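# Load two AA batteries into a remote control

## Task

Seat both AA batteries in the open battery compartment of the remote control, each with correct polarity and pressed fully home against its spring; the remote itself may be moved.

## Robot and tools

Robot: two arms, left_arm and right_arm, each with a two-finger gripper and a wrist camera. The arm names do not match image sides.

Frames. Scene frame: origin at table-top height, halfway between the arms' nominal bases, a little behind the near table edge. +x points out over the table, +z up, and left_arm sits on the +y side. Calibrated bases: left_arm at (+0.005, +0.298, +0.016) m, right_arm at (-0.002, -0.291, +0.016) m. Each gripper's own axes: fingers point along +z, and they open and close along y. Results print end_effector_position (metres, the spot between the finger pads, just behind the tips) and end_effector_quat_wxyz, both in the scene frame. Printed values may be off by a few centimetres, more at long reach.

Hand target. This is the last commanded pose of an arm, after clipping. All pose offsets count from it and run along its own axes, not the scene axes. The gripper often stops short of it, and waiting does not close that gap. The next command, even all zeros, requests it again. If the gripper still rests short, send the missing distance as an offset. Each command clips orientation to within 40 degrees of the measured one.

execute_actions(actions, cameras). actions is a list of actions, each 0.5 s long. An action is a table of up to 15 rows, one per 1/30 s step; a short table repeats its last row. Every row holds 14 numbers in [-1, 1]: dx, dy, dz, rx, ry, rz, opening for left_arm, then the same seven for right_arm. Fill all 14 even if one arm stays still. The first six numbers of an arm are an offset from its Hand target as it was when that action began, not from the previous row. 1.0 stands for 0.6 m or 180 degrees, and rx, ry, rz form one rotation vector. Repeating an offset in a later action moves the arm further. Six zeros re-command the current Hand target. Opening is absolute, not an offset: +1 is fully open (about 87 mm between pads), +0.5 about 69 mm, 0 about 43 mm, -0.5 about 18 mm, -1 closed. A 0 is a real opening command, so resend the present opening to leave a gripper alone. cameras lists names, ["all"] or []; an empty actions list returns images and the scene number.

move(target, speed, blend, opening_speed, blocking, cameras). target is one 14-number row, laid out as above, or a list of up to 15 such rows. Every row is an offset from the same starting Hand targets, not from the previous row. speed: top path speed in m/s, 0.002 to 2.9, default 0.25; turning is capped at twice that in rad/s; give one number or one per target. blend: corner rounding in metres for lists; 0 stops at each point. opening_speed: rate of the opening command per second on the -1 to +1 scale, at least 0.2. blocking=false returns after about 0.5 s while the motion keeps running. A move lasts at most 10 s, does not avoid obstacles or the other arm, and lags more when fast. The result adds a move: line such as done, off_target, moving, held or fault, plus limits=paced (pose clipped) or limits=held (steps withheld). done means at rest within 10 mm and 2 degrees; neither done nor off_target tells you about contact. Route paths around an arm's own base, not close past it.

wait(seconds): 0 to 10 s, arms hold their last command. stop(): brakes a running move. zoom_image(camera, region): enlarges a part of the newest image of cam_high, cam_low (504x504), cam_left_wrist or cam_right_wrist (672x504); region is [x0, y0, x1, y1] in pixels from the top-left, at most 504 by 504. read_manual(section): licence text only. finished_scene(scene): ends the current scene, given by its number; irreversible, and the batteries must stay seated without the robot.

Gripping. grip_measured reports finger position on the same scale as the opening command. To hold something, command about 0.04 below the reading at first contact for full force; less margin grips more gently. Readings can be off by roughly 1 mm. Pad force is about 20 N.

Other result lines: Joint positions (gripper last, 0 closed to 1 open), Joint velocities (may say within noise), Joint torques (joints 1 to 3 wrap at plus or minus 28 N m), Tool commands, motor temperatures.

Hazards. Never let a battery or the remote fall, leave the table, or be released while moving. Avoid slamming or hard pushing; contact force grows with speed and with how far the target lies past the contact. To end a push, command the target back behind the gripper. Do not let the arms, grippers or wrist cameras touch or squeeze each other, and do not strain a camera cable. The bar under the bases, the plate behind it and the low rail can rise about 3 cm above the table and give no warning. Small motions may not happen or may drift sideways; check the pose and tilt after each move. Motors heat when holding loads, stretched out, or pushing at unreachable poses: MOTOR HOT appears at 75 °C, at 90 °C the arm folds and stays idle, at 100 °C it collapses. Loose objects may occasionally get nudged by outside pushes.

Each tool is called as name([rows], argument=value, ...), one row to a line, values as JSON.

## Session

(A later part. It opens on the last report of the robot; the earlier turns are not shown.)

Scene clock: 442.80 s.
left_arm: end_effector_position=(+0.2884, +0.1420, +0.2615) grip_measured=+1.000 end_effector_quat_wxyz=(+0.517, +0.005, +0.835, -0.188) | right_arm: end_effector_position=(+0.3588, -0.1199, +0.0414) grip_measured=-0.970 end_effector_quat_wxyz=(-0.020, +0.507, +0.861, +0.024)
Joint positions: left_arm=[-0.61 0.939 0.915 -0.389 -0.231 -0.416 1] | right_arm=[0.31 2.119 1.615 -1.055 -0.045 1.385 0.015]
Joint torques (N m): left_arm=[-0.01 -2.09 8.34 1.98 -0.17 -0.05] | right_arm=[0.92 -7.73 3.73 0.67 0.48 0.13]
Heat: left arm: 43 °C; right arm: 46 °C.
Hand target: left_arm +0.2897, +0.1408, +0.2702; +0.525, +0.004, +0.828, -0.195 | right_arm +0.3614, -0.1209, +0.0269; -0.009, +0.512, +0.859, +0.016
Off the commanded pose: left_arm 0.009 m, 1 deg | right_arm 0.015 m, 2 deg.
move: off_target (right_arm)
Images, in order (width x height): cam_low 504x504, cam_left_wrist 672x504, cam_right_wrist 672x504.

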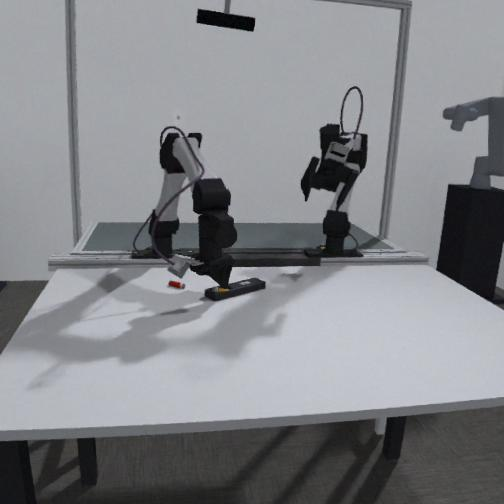

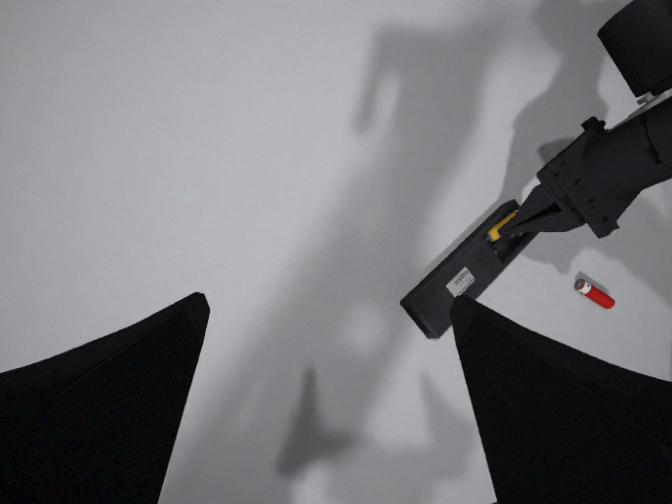

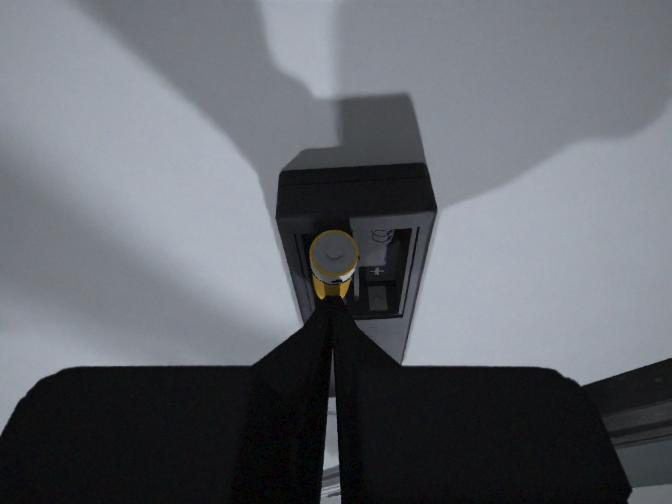

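move([
  [0,0,0,0,0,0,1,0,0,-0.065,0,0,0,-1],
  [0,0,0,0,0,0,1,-0.072,-0.004,-0.065,0,0,0,-1],
  [0,0,0,0,0,0,1,-0.072,-0.004,-0.012,0,0,0,-1],
  [0,0,0,0,0,0,1,-0.028,-0.004,-0.012,0,0,0,-1],
], speed=[0.1,0.1,0.05,0.03], cameras=["cam_right_wrist","cam_left_wrist","cam_low"])

zoom_image(camera="cam_right_wrist", region=[230, 130, 480, 400])

zoom_image(camera="cam_left_wrist", region=[450, 150, 600, 280])

zoom_image(camera="cam_low", region=[180, 250, 280, 310])

Scene clock: 469.03 s.
left_arm: end_effector_position=(+0.2884, +0.1420, +0.2615) grip_measured=+1.000 end_effector_quat_wxyz=(+0.517, +0.005, +0.835, -0.188) | right_arm: end_effector_position=(+0.3785, -0.1469, +0.0475) grip_measured=-0.970 end_effector_quat_wxyz=(+0.004, +0.517, +0.856, +0.025)
Joint positions: left_arm=[-0.61 0.939 0.915 -0.389 -0.231 -0.416 1] | right_arm=[0.247 2.118 1.647 -1.055 -0.013 1.343 0.015]
Joint torques (N m): left_arm=[0.01 -2.09 8.29 1.97 -0.18 -0.06] | right_arm=[2.91 -8.12 2.8 0.48 0.19 0.11]
Heat: left arm: 43 °C; right arm: 45 °C.
Hand target: left_arm +0.2897, +0.1408, +0.2702; +0.525, +0.004, +0.828, -0.195 | right_arm +0.3673, -0.1371, +0.0334; -0.009, +0.512, +0.859, +0.015
Off the commanded pose: left_arm 0.009 m, 1 deg | right_arm 0.020 m, 2 deg.
move: off_target (right_arm)
Images, in order (width x height): cam_low 504x504, cam_left_wrist 672x504, cam_right_wrist 672x504.

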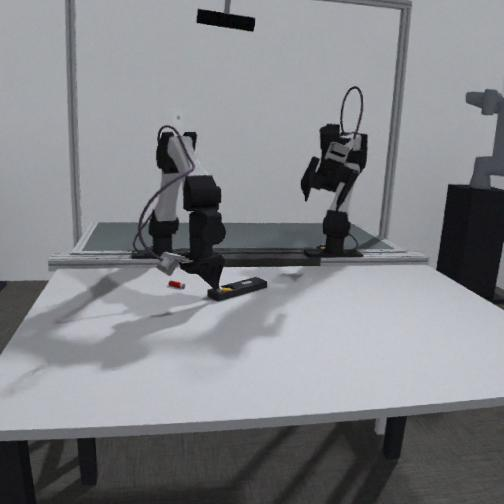

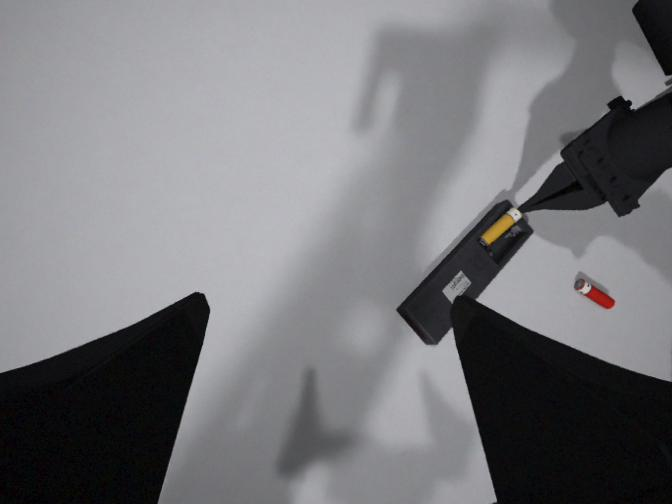

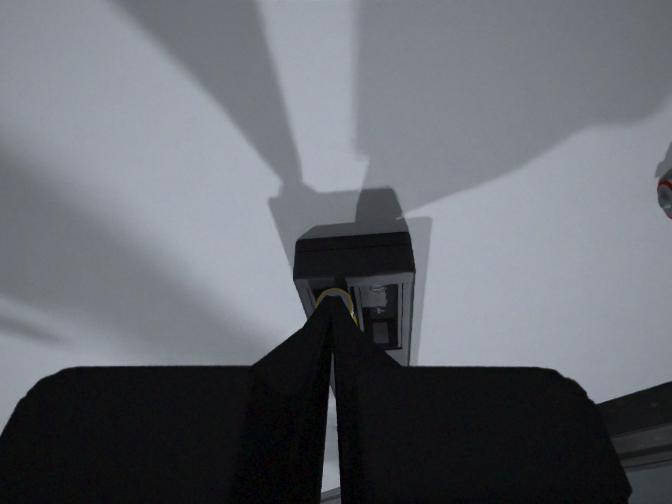

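Scaled by 1.867.

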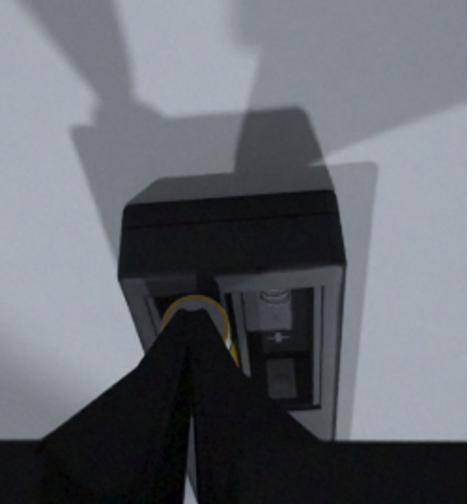

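Scaled by 3.360.

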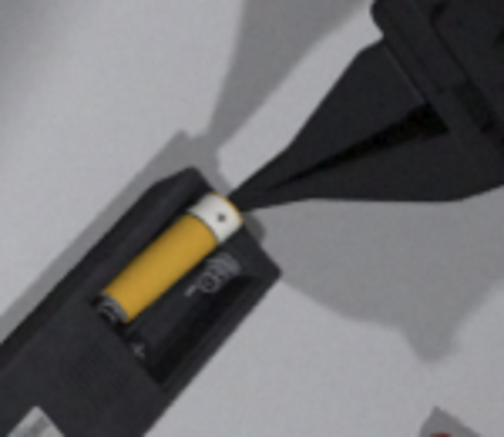

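Scaled by 5.040.

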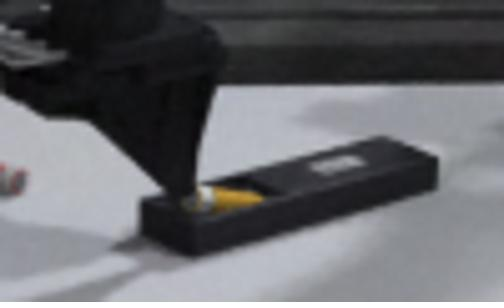

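move([
  [0,0,0,0,0,0,1,0.006,0,0.03,0,0,0,-1],
], speed=[0.04], cameras=["cam_right_wrist","cam_left_wrist","cam_low"])

zoom_image(camera="cam_right_wrist", region=[230, 130, 480, 400])

zoom_image(camera="cam_left_wrist", region=[450, 150, 600, 280])

zoom_image(camera="cam_low", region=[180, 250, 280, 310])

Scene clock: 479.27 s.
left_arm: end_effector_position=(+0.2884, +0.1420, +0.2615) grip_measured=+1.000 end_effector_quat_wxyz=(+0.517, +0.005, +0.835, -0.188) | right_arm: end_effector_position=(+0.3815, -0.1445, +0.0466) grip_measured=-0.970 end_effector_quat_wxyz=(+0.016, +0.519, +0.853, +0.039)
Joint positions: left_arm=[-0.61 0.939 0.915 -0.389 -0.231 -0.416 1] | right_arm=[0.25 2.096 1.608 -1.001 -0.013 1.353 0.015]
Joint torques (N m): left_arm=[-0.03 -2.09 8.32 1.98 -0.16 -0.05] | right_arm=[3.4 -5.16 1.8 0.59 0.2 0.05]
Heat: left arm: 43 °C; right arm: 46 °C.
Hand target: left_arm +0.2897, +0.1408, +0.2702; +0.525, +0.004, +0.828, -0.195 | right_arm +0.3655, -0.1333, +0.0155; -0.009, +0.512, +0.859, +0.015
Off the commanded pose: left_arm 0.009 m, 1 deg | right_arm 0.037 m, 4 deg.
move: off_target (right_arm)
Images, in order (width x height): cam_low 504x504, cam_left_wrist 672x504, cam_right_wrist 672x504.

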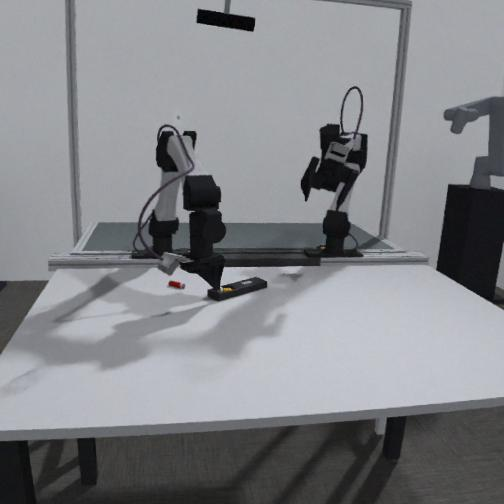

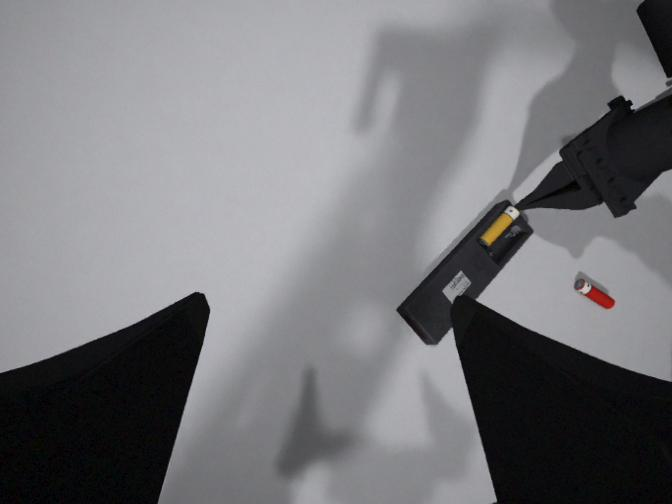

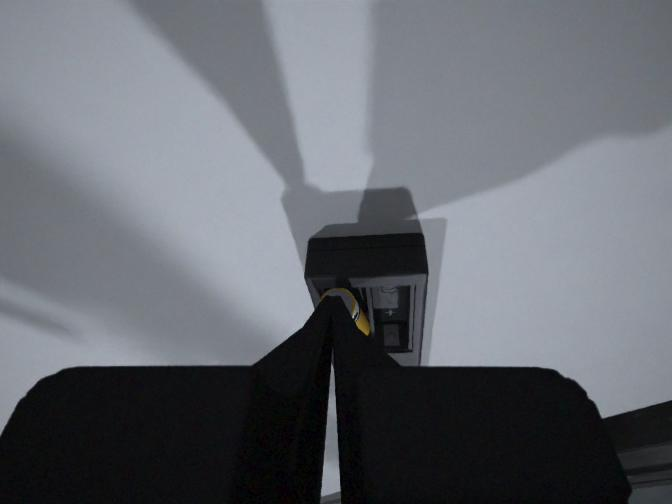

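Scaled by 1.867.

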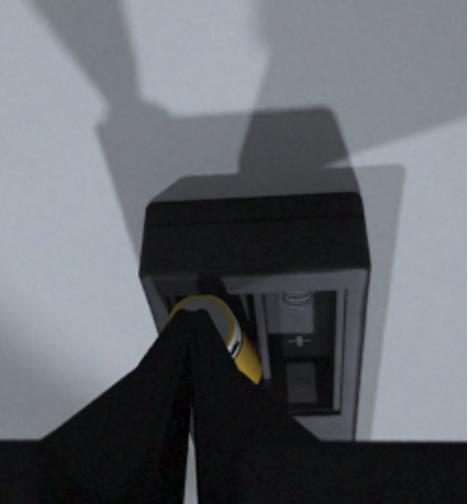

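Scaled by 3.360.

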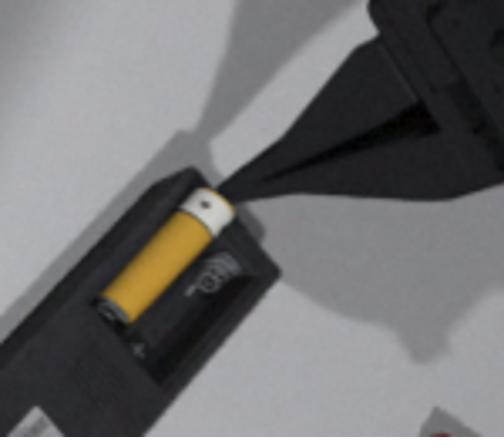

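Scaled by 5.040.

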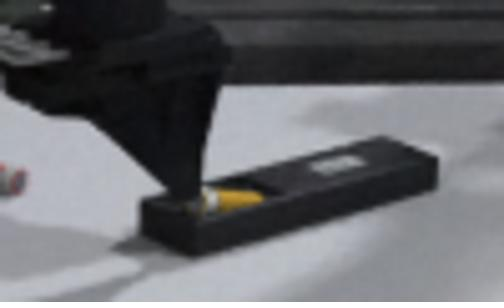

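move([
  [0,0,0,0,0,0,1,-0.025,0,-0.02,0,0,0,-1],
  [0,0,0,0,0,0,1,-0.025,0,-0.13,0,0,0,-1],
], speed=[0.1,0.1], cameras=["cam_right_wrist","cam_left_wrist","cam_low"])

zoom_image(camera="cam_right_wrist", region=[260, 150, 440, 330])

zoom_image(camera="cam_left_wrist", region=[450, 150, 600, 280])

zoom_image(camera="cam_low", region=[180, 250, 280, 310])

Scene clock: 511.60 s.
left_arm: end_effector_position=(+0.2884, +0.1420, +0.2615) grip_measured=+1.000 end_effector_quat_wxyz=(+0.517, +0.005, +0.835, -0.188) | right_arm: end_effector_position=(+0.3672, -0.1501, +0.0811) grip_measured=-0.970 end_effector_quat_wxyz=(-0.021, +0.517, +0.856, +0.007)
Joint positions: left_arm=[-0.61 0.939 0.915 -0.389 -0.231 -0.416 1] | right_arm=[0.243 2.109 1.766 -1.244 -0.023 1.339 0.015]
Joint torques (N m): left_arm=[-0.03 -2.07 8.34 1.98 -0.17 -0.05] | right_arm=[0.46 -10.14 9.17 0.09 0.27 -0.17]
Heat: left arm: 43 °C; right arm: 43 °C.
Hand target: left_arm +0.2897, +0.1408, +0.2702; +0.525, +0.004, +0.828, -0.195 | right_arm +0.3726, -0.1492, +0.0931; -0.009, +0.512, +0.859, +0.016
Off the commanded pose: left_arm 0.009 m, 1 deg | right_arm 0.013 m, 2 deg.
move: off_target (right_arm)
Images, in order (width x height): cam_low 504x504, cam_left_wrist 672x504, cam_right_wrist 672x504.

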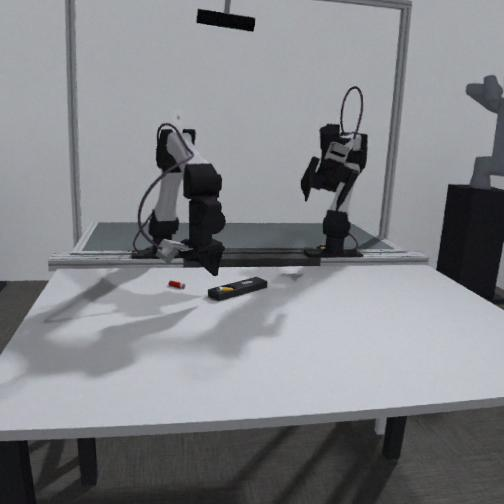

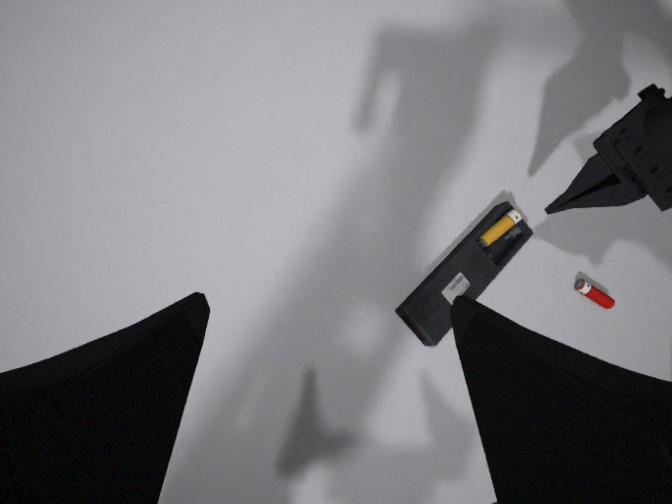

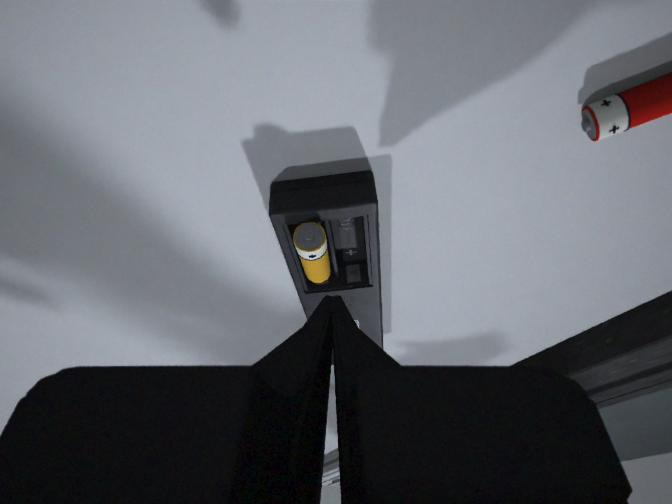

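Scaled by 2.800.

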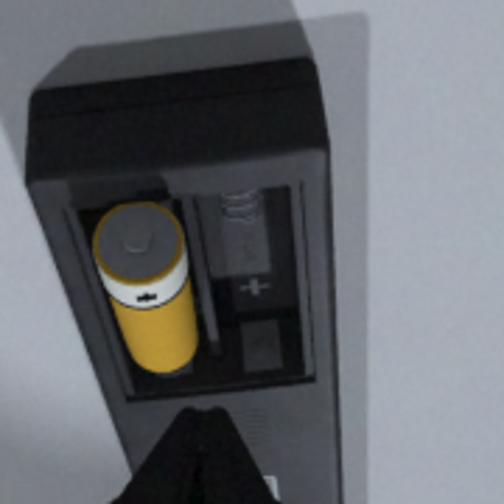

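Scaled by 3.360.

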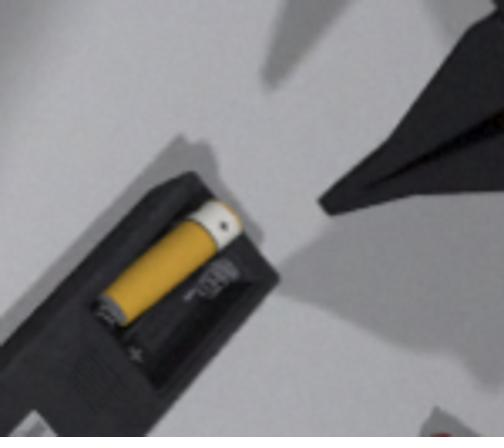

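Scaled by 5.040.

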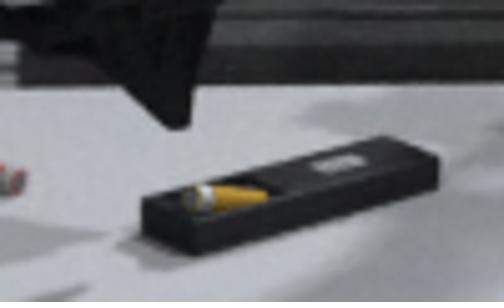

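move([
  [0,0,0,0,0,0,1,0.044,0.012,0.05,0,0,0,-1],
  [0,0,0,0,0,0,1,0.044,0.012,0.13,0,0,0,-1],
], speed=[0.1,0.04], cameras=["cam_right_wrist","cam_left_wrist","cam_low"])

zoom_image(camera="cam_right_wrist", region=[260, 150, 440, 330])

zoom_image(camera="cam_left_wrist", region=[450, 150, 600, 280])

zoom_image(camera="cam_low", region=[180, 250, 280, 310])

Scene clock: 527.77 s.
left_arm: end_effector_position=(+0.2884, +0.1420, +0.2615) grip_measured=+1.000 end_effector_quat_wxyz=(+0.517, +0.005, +0.835, -0.188) | right_arm: end_effector_position=(+0.3610, -0.1170, +0.0434) grip_measured=-0.970 end_effector_quat_wxyz=(-0.025, +0.508, +0.860, +0.029)
Joint positions: left_arm=[-0.61 0.939 0.915 -0.389 -0.231 -0.416 1] | right_arm=[0.31 2.128 1.635 -1.065 -0.058 1.386 0.015]
Joint torques (N m): left_arm=[0.01 -2.1 8.31 1.98 -0.18 -0.05] | right_arm=[0.79 -6.23 2.33 0.97 0.61 0.06]
Heat: left arm: 43 °C; right arm: 44 °C.
Hand target: left_arm +0.2897, +0.1408, +0.2702; +0.525, +0.004, +0.828, -0.195 | right_arm +0.3665, -0.1198, +0.0161; -0.009, +0.512, +0.859, +0.016
Off the commanded pose: left_arm 0.009 m, 1 deg | right_arm 0.028 m, 2 deg.
move: off_target (right_arm)
Images, in order (width x height): cam_low 504x504, cam_left_wrist 672x504, cam_right_wrist 672x504.

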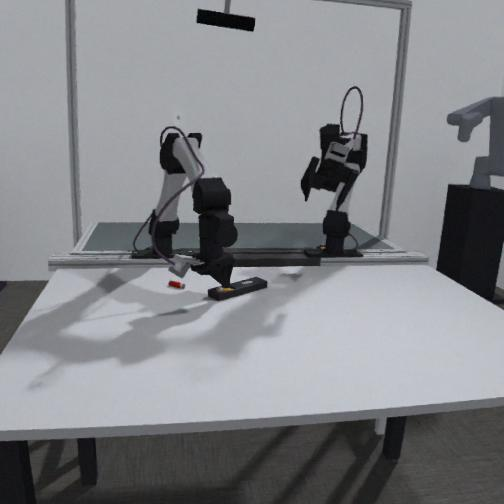

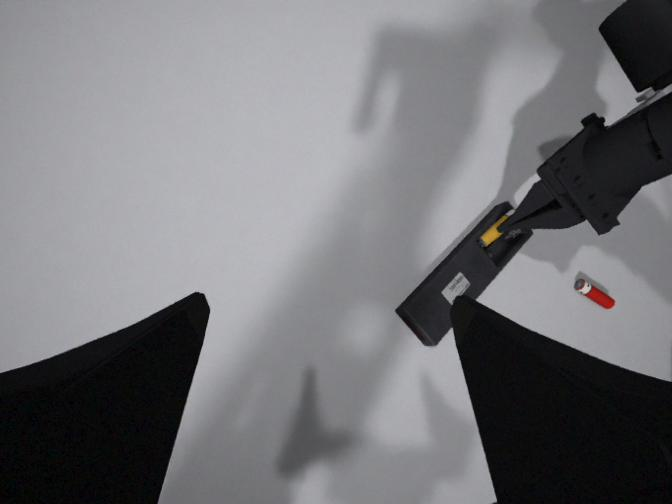

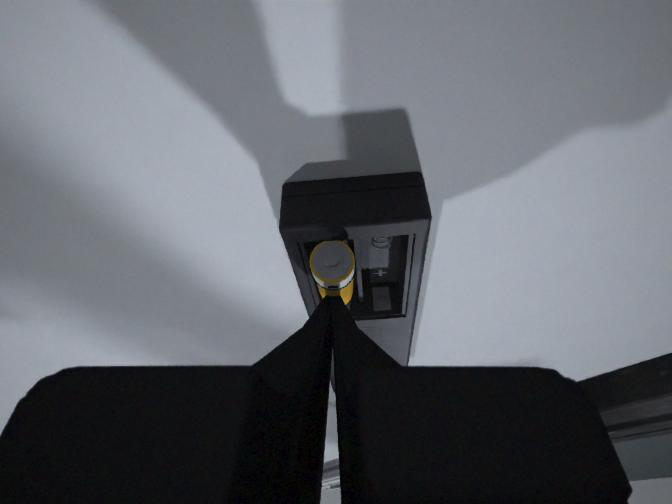

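Scaled by 2.800.

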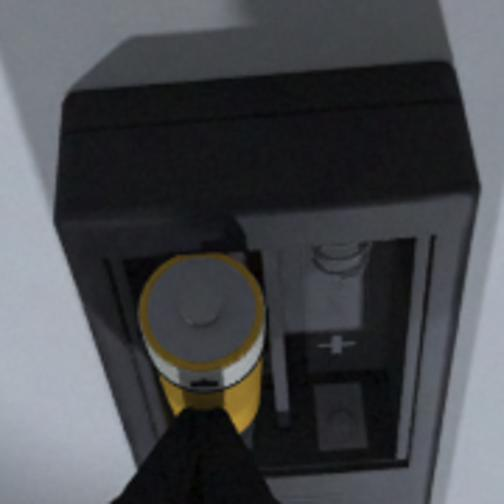

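Scaled by 3.360.

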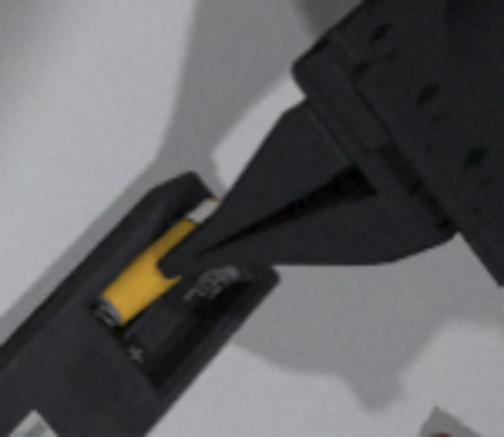

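Scaled by 5.040.

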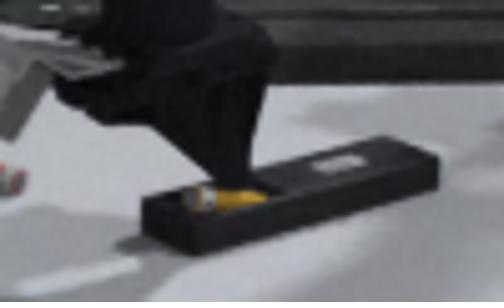

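move([
  [0,0,0,0,0,0,1,0,0,-0.065,0,0,0,-1],
  [0,0,0,0,0,0,1,-0.024,0,-0.065,0,0,0,-1],
  [0,0,0,0,0,0,1,-0.024,0,0.015,0,0,0,-1],
  [0,0,0,0,0,0,1,-0.006,0,0.02,0,0,0,-1],
], speed=[0.1,0.1,0.05,0.03], cameras=["cam_right_wrist","cam_left_wrist","cam_low"])

zoom_image(camera="cam_right_wrist", region=[260, 150, 440, 330])

zoom_image(camera="cam_left_wrist", region=[450, 150, 600, 280])

zoom_image(camera="cam_low", region=[180, 250, 280, 310])

Scene clock: 542.50 s.
left_arm: end_effector_position=(+0.2884, +0.1420, +0.2615) grip_measured=+1.000 end_effector_quat_wxyz=(+0.517, +0.005, +0.835, -0.188) | right_arm: end_effector_position=(+0.3753, -0.1215, +0.0380) grip_measured=-0.970 end_effector_quat_wxyz=(-0.015, +0.513, +0.856, +0.052)
Joint positions: left_arm=[-0.61 0.939 0.915 -0.389 -0.231 -0.416 1] | right_arm=[0.281 2.135 1.62 -0.998 -0.075 1.373 0.015]
Joint torques (N m): left_arm=[-0.03 -2.09 8.29 1.99 -0.19 -0.05] | right_arm=[2.62 -5.52 1.81 0.78 0.76 0.05]
Heat: left arm: 43 °C; right arm: 44 °C.
Hand target: left_arm +0.2897, +0.1408, +0.2702; +0.525, +0.004, +0.828, -0.195 | right_arm +0.3683, -0.1225, +0.0040; -0.009, +0.512, +0.859, +0.016
Off the commanded pose: left_arm 0.009 m, 1 deg | right_arm 0.035 m, 4 deg.
move: off_target (right_arm)
Images, in order (width x height): cam_low 504x504, cam_left_wrist 672x504, cam_right_wrist 672x504.

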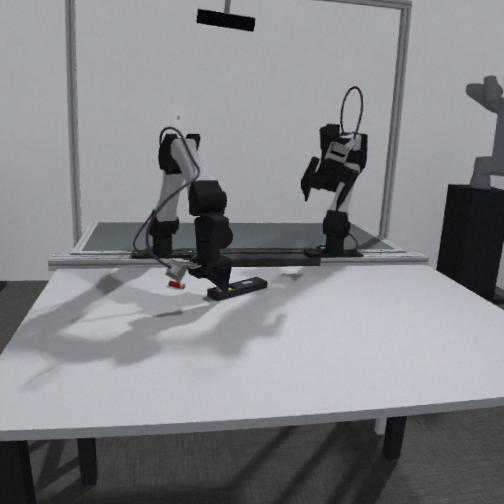

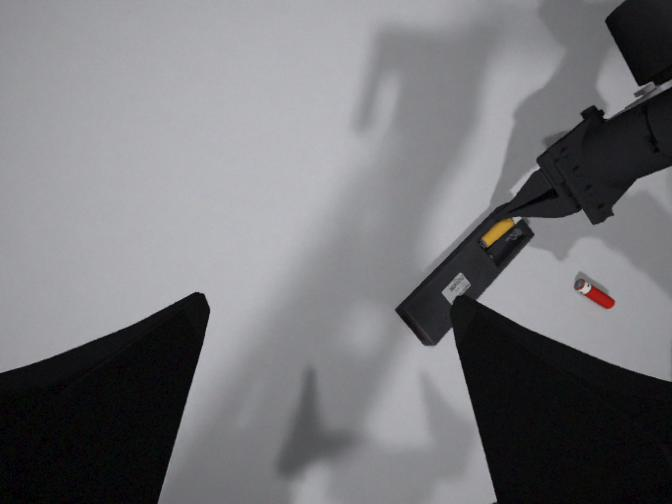

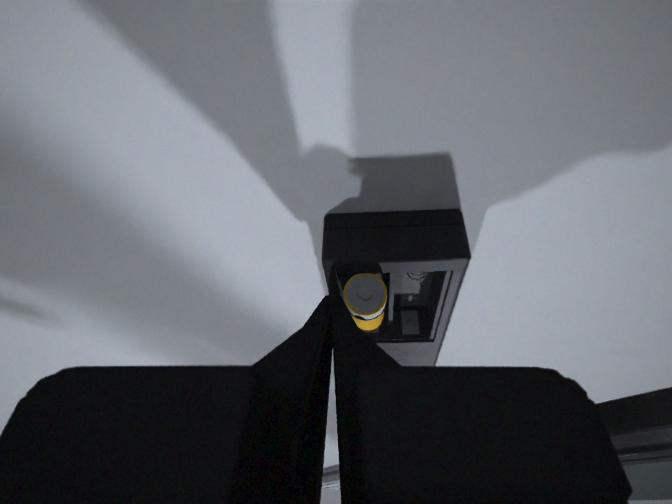

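Scaled by 2.800.

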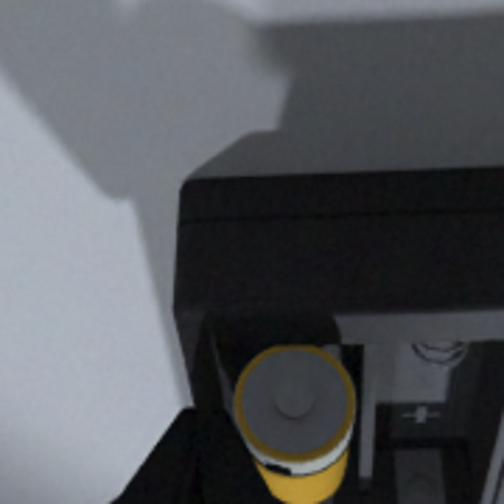

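Scaled by 3.360.

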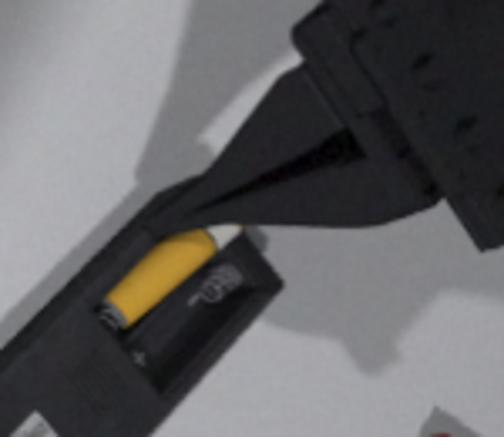

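Scaled by 5.040.

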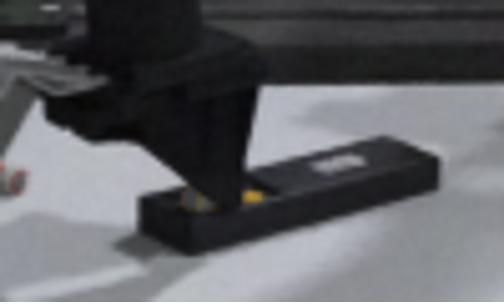

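move([
  [0,0,0,0,0,0,1,0,0,-0.1,0,0,0,-1],
  [0,0,0,0,0,0,1,-0.05,0,-0.14,0,0,0,-1],
], speed=[0.08,0.1], cameras=["cam_right_wrist","cam_left_wrist","cam_low"])

zoom_image(camera="cam_right_wrist", region=[260, 150, 440, 330])

zoom_image(camera="cam_left_wrist", region=[450, 150, 600, 280])

zoom_image(camera="cam_low", region=[180, 250, 280, 310])

Scene clock: 553.20 s.
left_arm: end_effector_position=(+0.2884, +0.1420, +0.2615) grip_measured=+1.000 end_effector_quat_wxyz=(+0.517, +0.005, +0.835, -0.188) | right_arm: end_effector_position=(+0.3779, -0.1519, +0.0816) grip_measured=-0.970 end_effector_quat_wxyz=(-0.019, +0.518, +0.855, +0.016)
Joint positions: left_arm=[-0.61 0.939 0.915 -0.389 -0.231 -0.416 1] | right_arm=[0.228 2.133 1.803 -1.241 -0.033 1.327 0.015]
Joint torques (N m): left_arm=[-0.05 -2.06 8.34 1.99 -0.18 -0.06] | right_arm=[0.73 -9.06 9.22 0.12 0.36 -0.16]
Heat: left arm: 43 °C; right arm: 43 °C.
Hand target: left_arm +0.2897, +0.1408, +0.2702; +0.525, +0.004, +0.828, -0.195 | right_arm +0.3825, -0.1519, +0.0870; -0.009, +0.512, +0.859, +0.016
Off the commanded pose: left_arm 0.009 m, 1 deg | right_arm 0.007 m, 1 deg.
move: done
Images, in order (width x height): cam_low 504x504, cam_left_wrist 672x504, cam_right_wrist 672x504.

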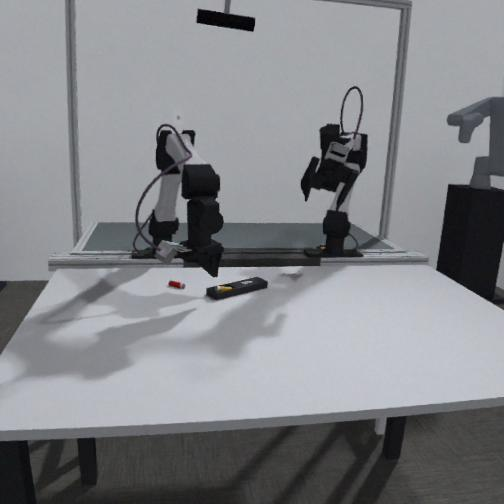

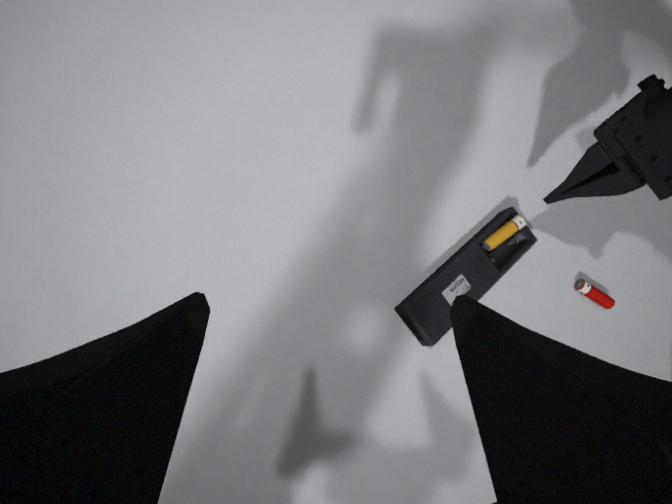

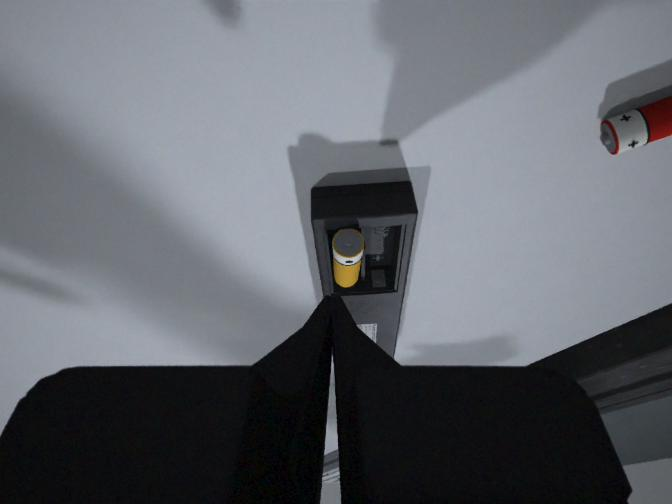

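Scaled by 2.800.

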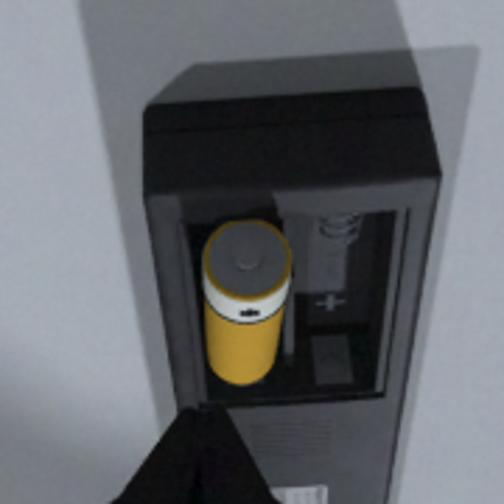

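Scaled by 3.360.

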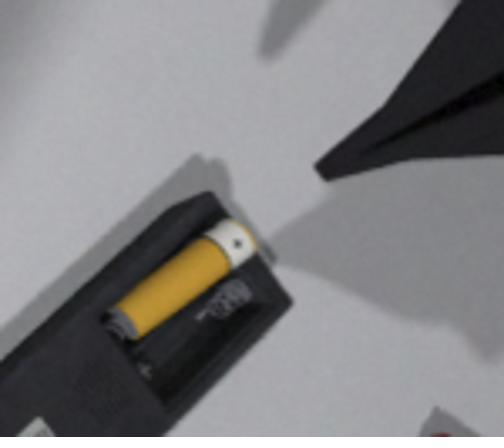

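Scaled by 5.040.

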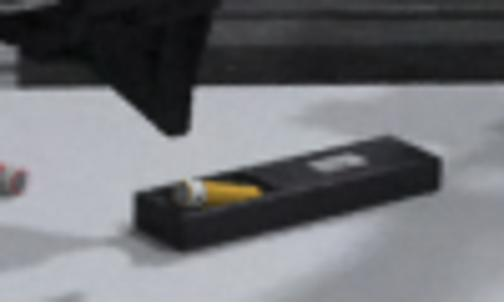

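move([
  [0,0,0,0,0,0,1,0.037,-0.0167,0.04,0,0,0,-1],
  [0,0,0,0,0,0,1,0.037,-0.0167,0.1,0,0,0,-1],
  [0,0,0,0,0,0,1,0.052,-0.0167,0.105,0,0,0,-1],
], speed=[0.1,0.04,0.03], cameras=["cam_right_wrist","cam_left_wrist","cam_low"])

zoom_image(camera="cam_right_wrist", region=[260, 150, 440, 330])

zoom_image(camera="cam_left_wrist", region=[450, 150, 600, 280])

zoom_image(camera="cam_low", region=[180, 250, 280, 310])

Scene clock: 569.70 s.
left_arm: end_effector_position=(+0.2884, +0.1420, +0.2615) grip_measured=+1.000 end_effector_quat_wxyz=(+0.517, +0.005, +0.835, -0.188) | right_arm: end_effector_position=(+0.3570, -0.1327, +0.0316) grip_measured=-0.970 end_effector_quat_wxyz=(-0.019, +0.510, +0.860, +0.013)
Joint positions: left_arm=[-0.61 0.939 0.915 -0.389 -0.231 -0.416 1] | right_arm=[0.287 2.12 1.58 -1.034 -0.029 1.369 0.015]
Joint torques (N m): left_arm=[-0.06 -2.07 8.32 1.98 -0.18 -0.07] | right_arm=[1.92 -8.77 4.19 0.59 0.33 0.11]
Heat: left arm: 43 °C; right arm: 44 °C.
Hand target: left_arm +0.2897, +0.1408, +0.2702; +0.525, +0.004, +0.828, -0.195 | right_arm +0.3588, -0.1269, +0.0249; -0.009, +0.512, +0.859, +0.016
Off the commanded pose: left_arm 0.009 m, 1 deg | right_arm 0.009 m, 1 deg.
move: done
Images, in order (width x height): cam_low 504x504, cam_left_wrist 672x504, cam_right_wrist 672x504.

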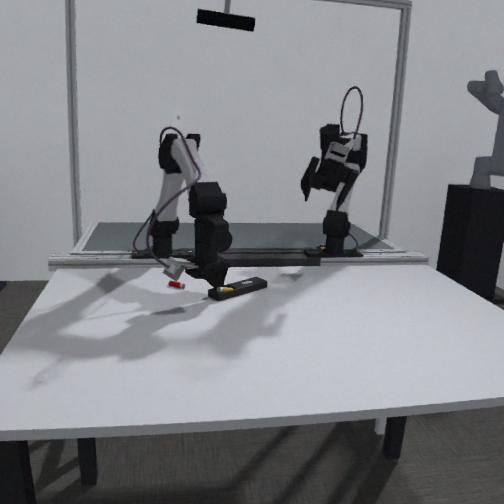

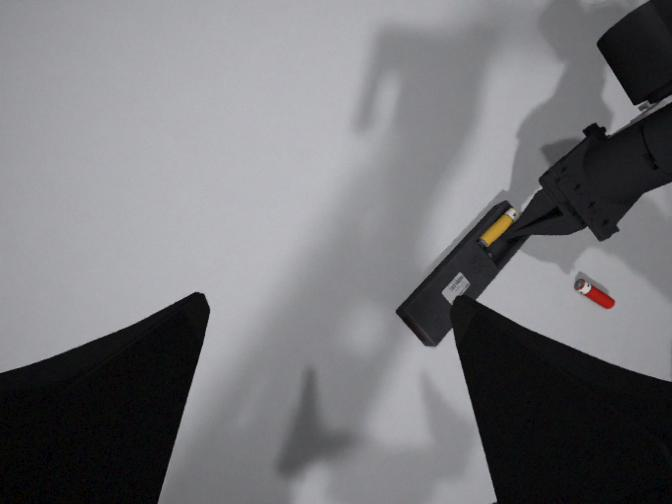

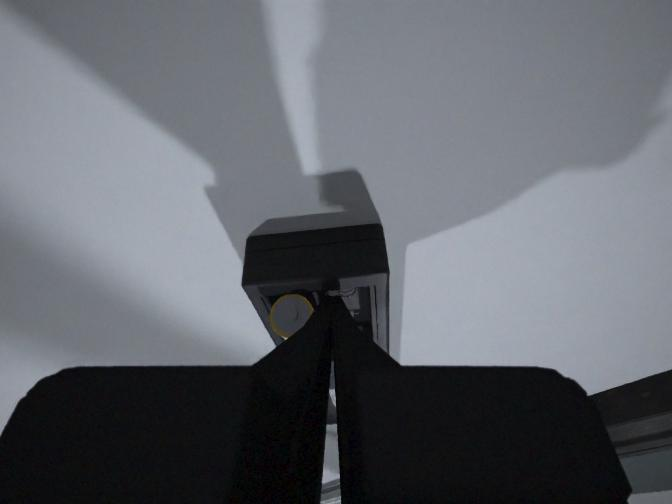

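Scaled by 2.800.

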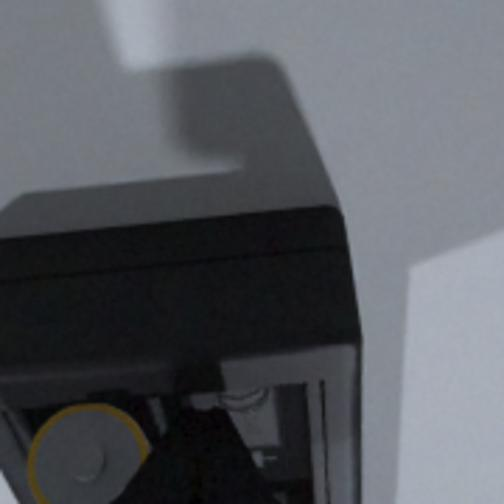

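Scaled by 3.360.

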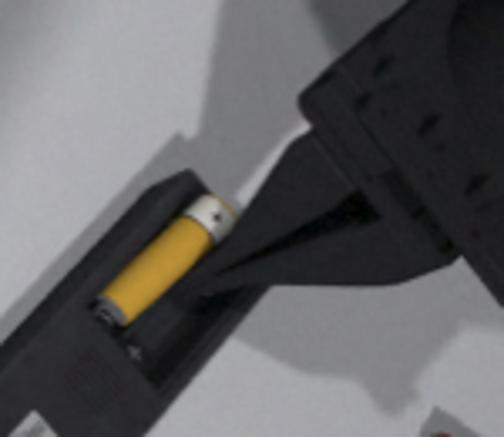

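Scaled by 5.040.

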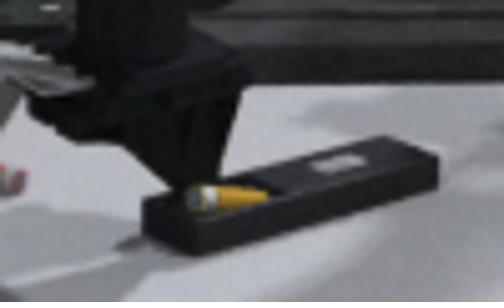

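move([
  [0,0,0,0,0,0,1,0,-0.002,-0.06,0,0,0,-1],
  [0,0,0,0,0,0,1,-0.02,0.005,-0.06,0,0,0,-0.72],
], speed=[0.08,0.1], cameras=["cam_right_wrist"])

zoom_image(camera="cam_right_wrist", region=[240, 150, 440, 330])

Scene clock: 577.83 s.
left_arm: end_effector_position=(+0.2884, +0.1420, +0.2615) grip_measured=+1.000 end_effector_quat_wxyz=(+0.517, +0.005, +0.835, -0.188) | right_arm: end_effector_position=(+0.3595, -0.1368, +0.0486) grip_measured=-0.720 end_effector_quat_wxyz=(-0.024, +0.515, +0.857, +0.008)
Joint positions: left_arm=[-0.61 0.939 0.915 -0.389 -0.231 -0.416 1] | right_arm=[0.276 2.12 1.649 -1.119 -0.029 1.369 0.14]
Joint torques (N m): left_arm=[-0.05 -2.09 8.31 1.98 -0.17 -0.05] | right_arm=[0.2 -10.32 8.9 0.09 0.33 -0.17]
Heat: left arm: 43 °C; right arm: 44 °C.
Hand target: left_arm +0.2897, +0.1408, +0.2702; +0.525, +0.004, +0.828, -0.195 | right_arm +0.3672, -0.1373, +0.0605; -0.009, +0.512, +0.859, +0.016
Off the commanded pose: left_arm 0.009 m, 1 deg | right_arm 0.014 m, 2 deg.
move: off_target (right_arm); target 2's new opening was sent with right_arm's hand 0.014 m and 2 deg from that target
Images, in order (width x height): cam_right_wrist 672x504.

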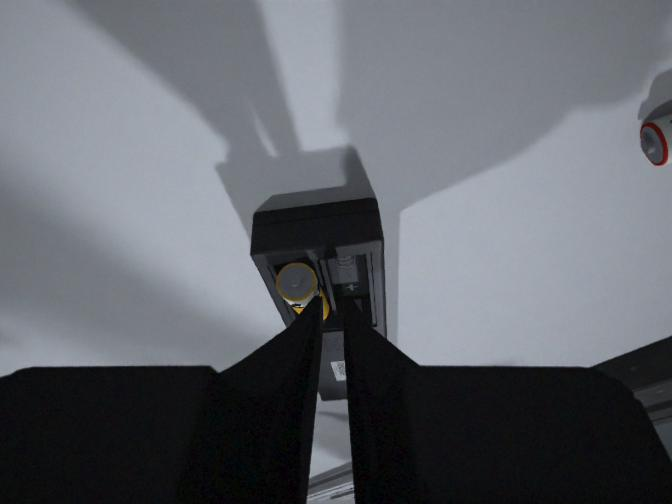

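Scaled by 2.520.

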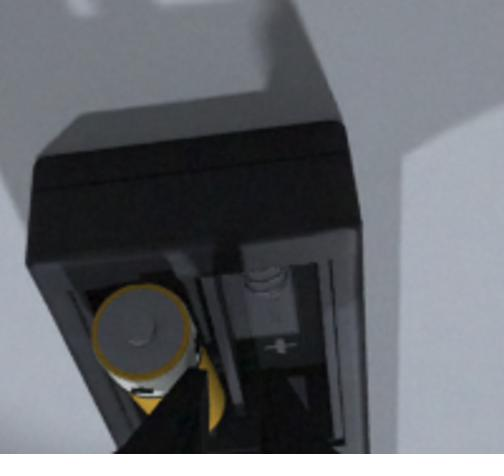

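move([
  [0,0,0,0,0,0,1,0.0,0.0,-0.01,0,0,-0.03,-0.72],
  [0,0,0,0,0,0,1,0.027,0.0127,-0.0,0,0,-0.042,-0.72],
], speed=[0.08,0.08], cameras=["cam_right_wrist"])

zoom_image(camera="cam_right_wrist", region=[240, 150, 440, 350])

Scene clock: 593.07 s.
left_arm: end_effector_position=(+0.2884, +0.1420, +0.2615) grip_measured=+1.000 end_effector_quat_wxyz=(+0.517, +0.005, +0.835, -0.188) | right_arm: end_effector_position=(+0.3585, -0.1203, +0.0568) grip_measured=-0.720 end_effector_quat_wxyz=(-0.019, +0.457, +0.889, +0.014)
Joint positions: left_arm=[-0.61 0.939 0.915 -0.389 -0.231 -0.416 1] | right_arm=[0.32 2.137 1.708 -1.146 -0.029 1.28 0.14]
Joint torques (N m): left_arm=[-0.05 -2.04 8.29 1.98 -0.18 -0.06] | right_arm=[0.7 -8.7 9.28 0.17 0.33 -0.14]
Heat: left arm: 43 °C; right arm: 46 °C.
Hand target: left_arm +0.2897, +0.1408, +0.2702; +0.525, +0.004, +0.828, -0.195 | right_arm +0.3661, -0.1196, +0.0610; -0.008, +0.454, +0.891, +0.016
Off the commanded pose: left_arm 0.009 m, 1 deg | right_arm 0.009 m, 1 deg.
move: done
Images, in order (width x height): cam_right_wrist 672x504.

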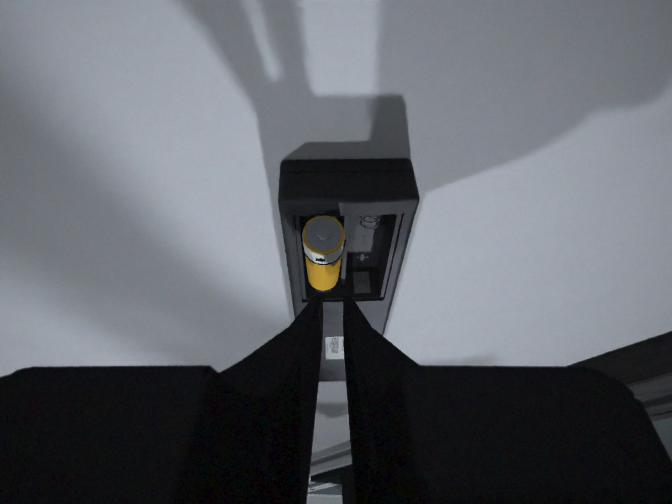

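Scaled by 2.520.

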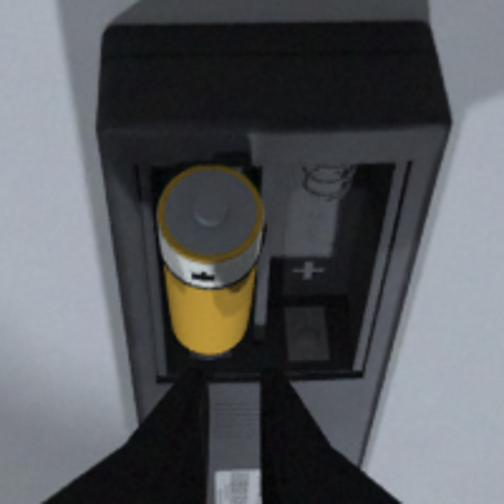

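move([
  [0,0,0,0,0,0,1,-0.004,-0.003,0.03,0,0,0.0,-0.72],
], speed=[0.06], cameras=["cam_right_wrist"])

zoom_image(camera="cam_right_wrist", region=[240, 180, 440, 350])

Scene clock: 602.00 s.
left_arm: end_effector_position=(+0.2884, +0.1420, +0.2615) grip_measured=+1.000 end_effector_quat_wxyz=(+0.517, +0.005, +0.835, -0.188) | right_arm: end_effector_position=(+0.3642, -0.1186, +0.0489) grip_measured=-0.720 end_effector_quat_wxyz=(-0.013, +0.456, +0.889, +0.020)
Joint positions: left_arm=[-0.61 0.939 0.915 -0.389 -0.231 -0.416 1] | right_arm=[0.319 2.15 1.698 -1.106 -0.029 1.277 0.14]
Joint torques (N m): left_arm=[0.01 -2.09 8.29 1.98 -0.18 -0.05] | right_arm=[-0.1 -8.83 5.26 0.38 0.33 -0.18]
Heat: left arm: 43 °C; right arm: 46 °C.
Hand target: left_arm +0.2897, +0.1408, +0.2702; +0.525, +0.004, +0.828, -0.195 | right_arm +0.3660, -0.1219, +0.0430; -0.008, +0.454, +0.891, +0.016
Off the commanded pose: left_arm 0.009 m, 1 deg | right_arm 0.007 m, 1 deg.
move: done
Images, in order (width x height): cam_right_wrist 672x504.

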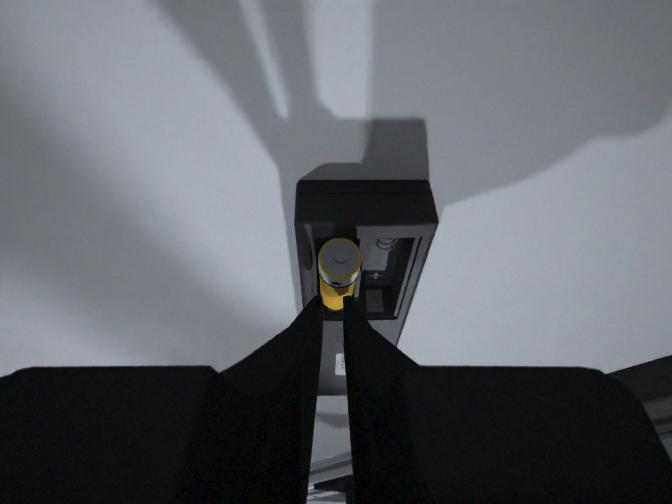

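Scaled by 2.520.

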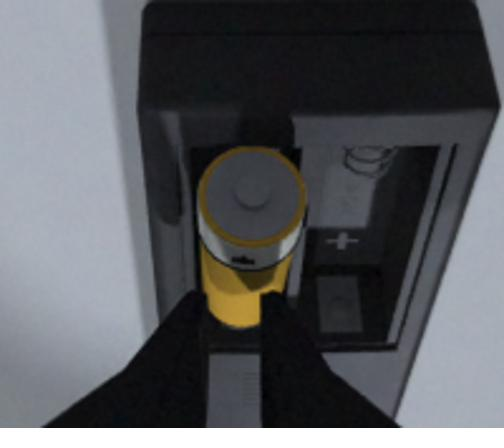

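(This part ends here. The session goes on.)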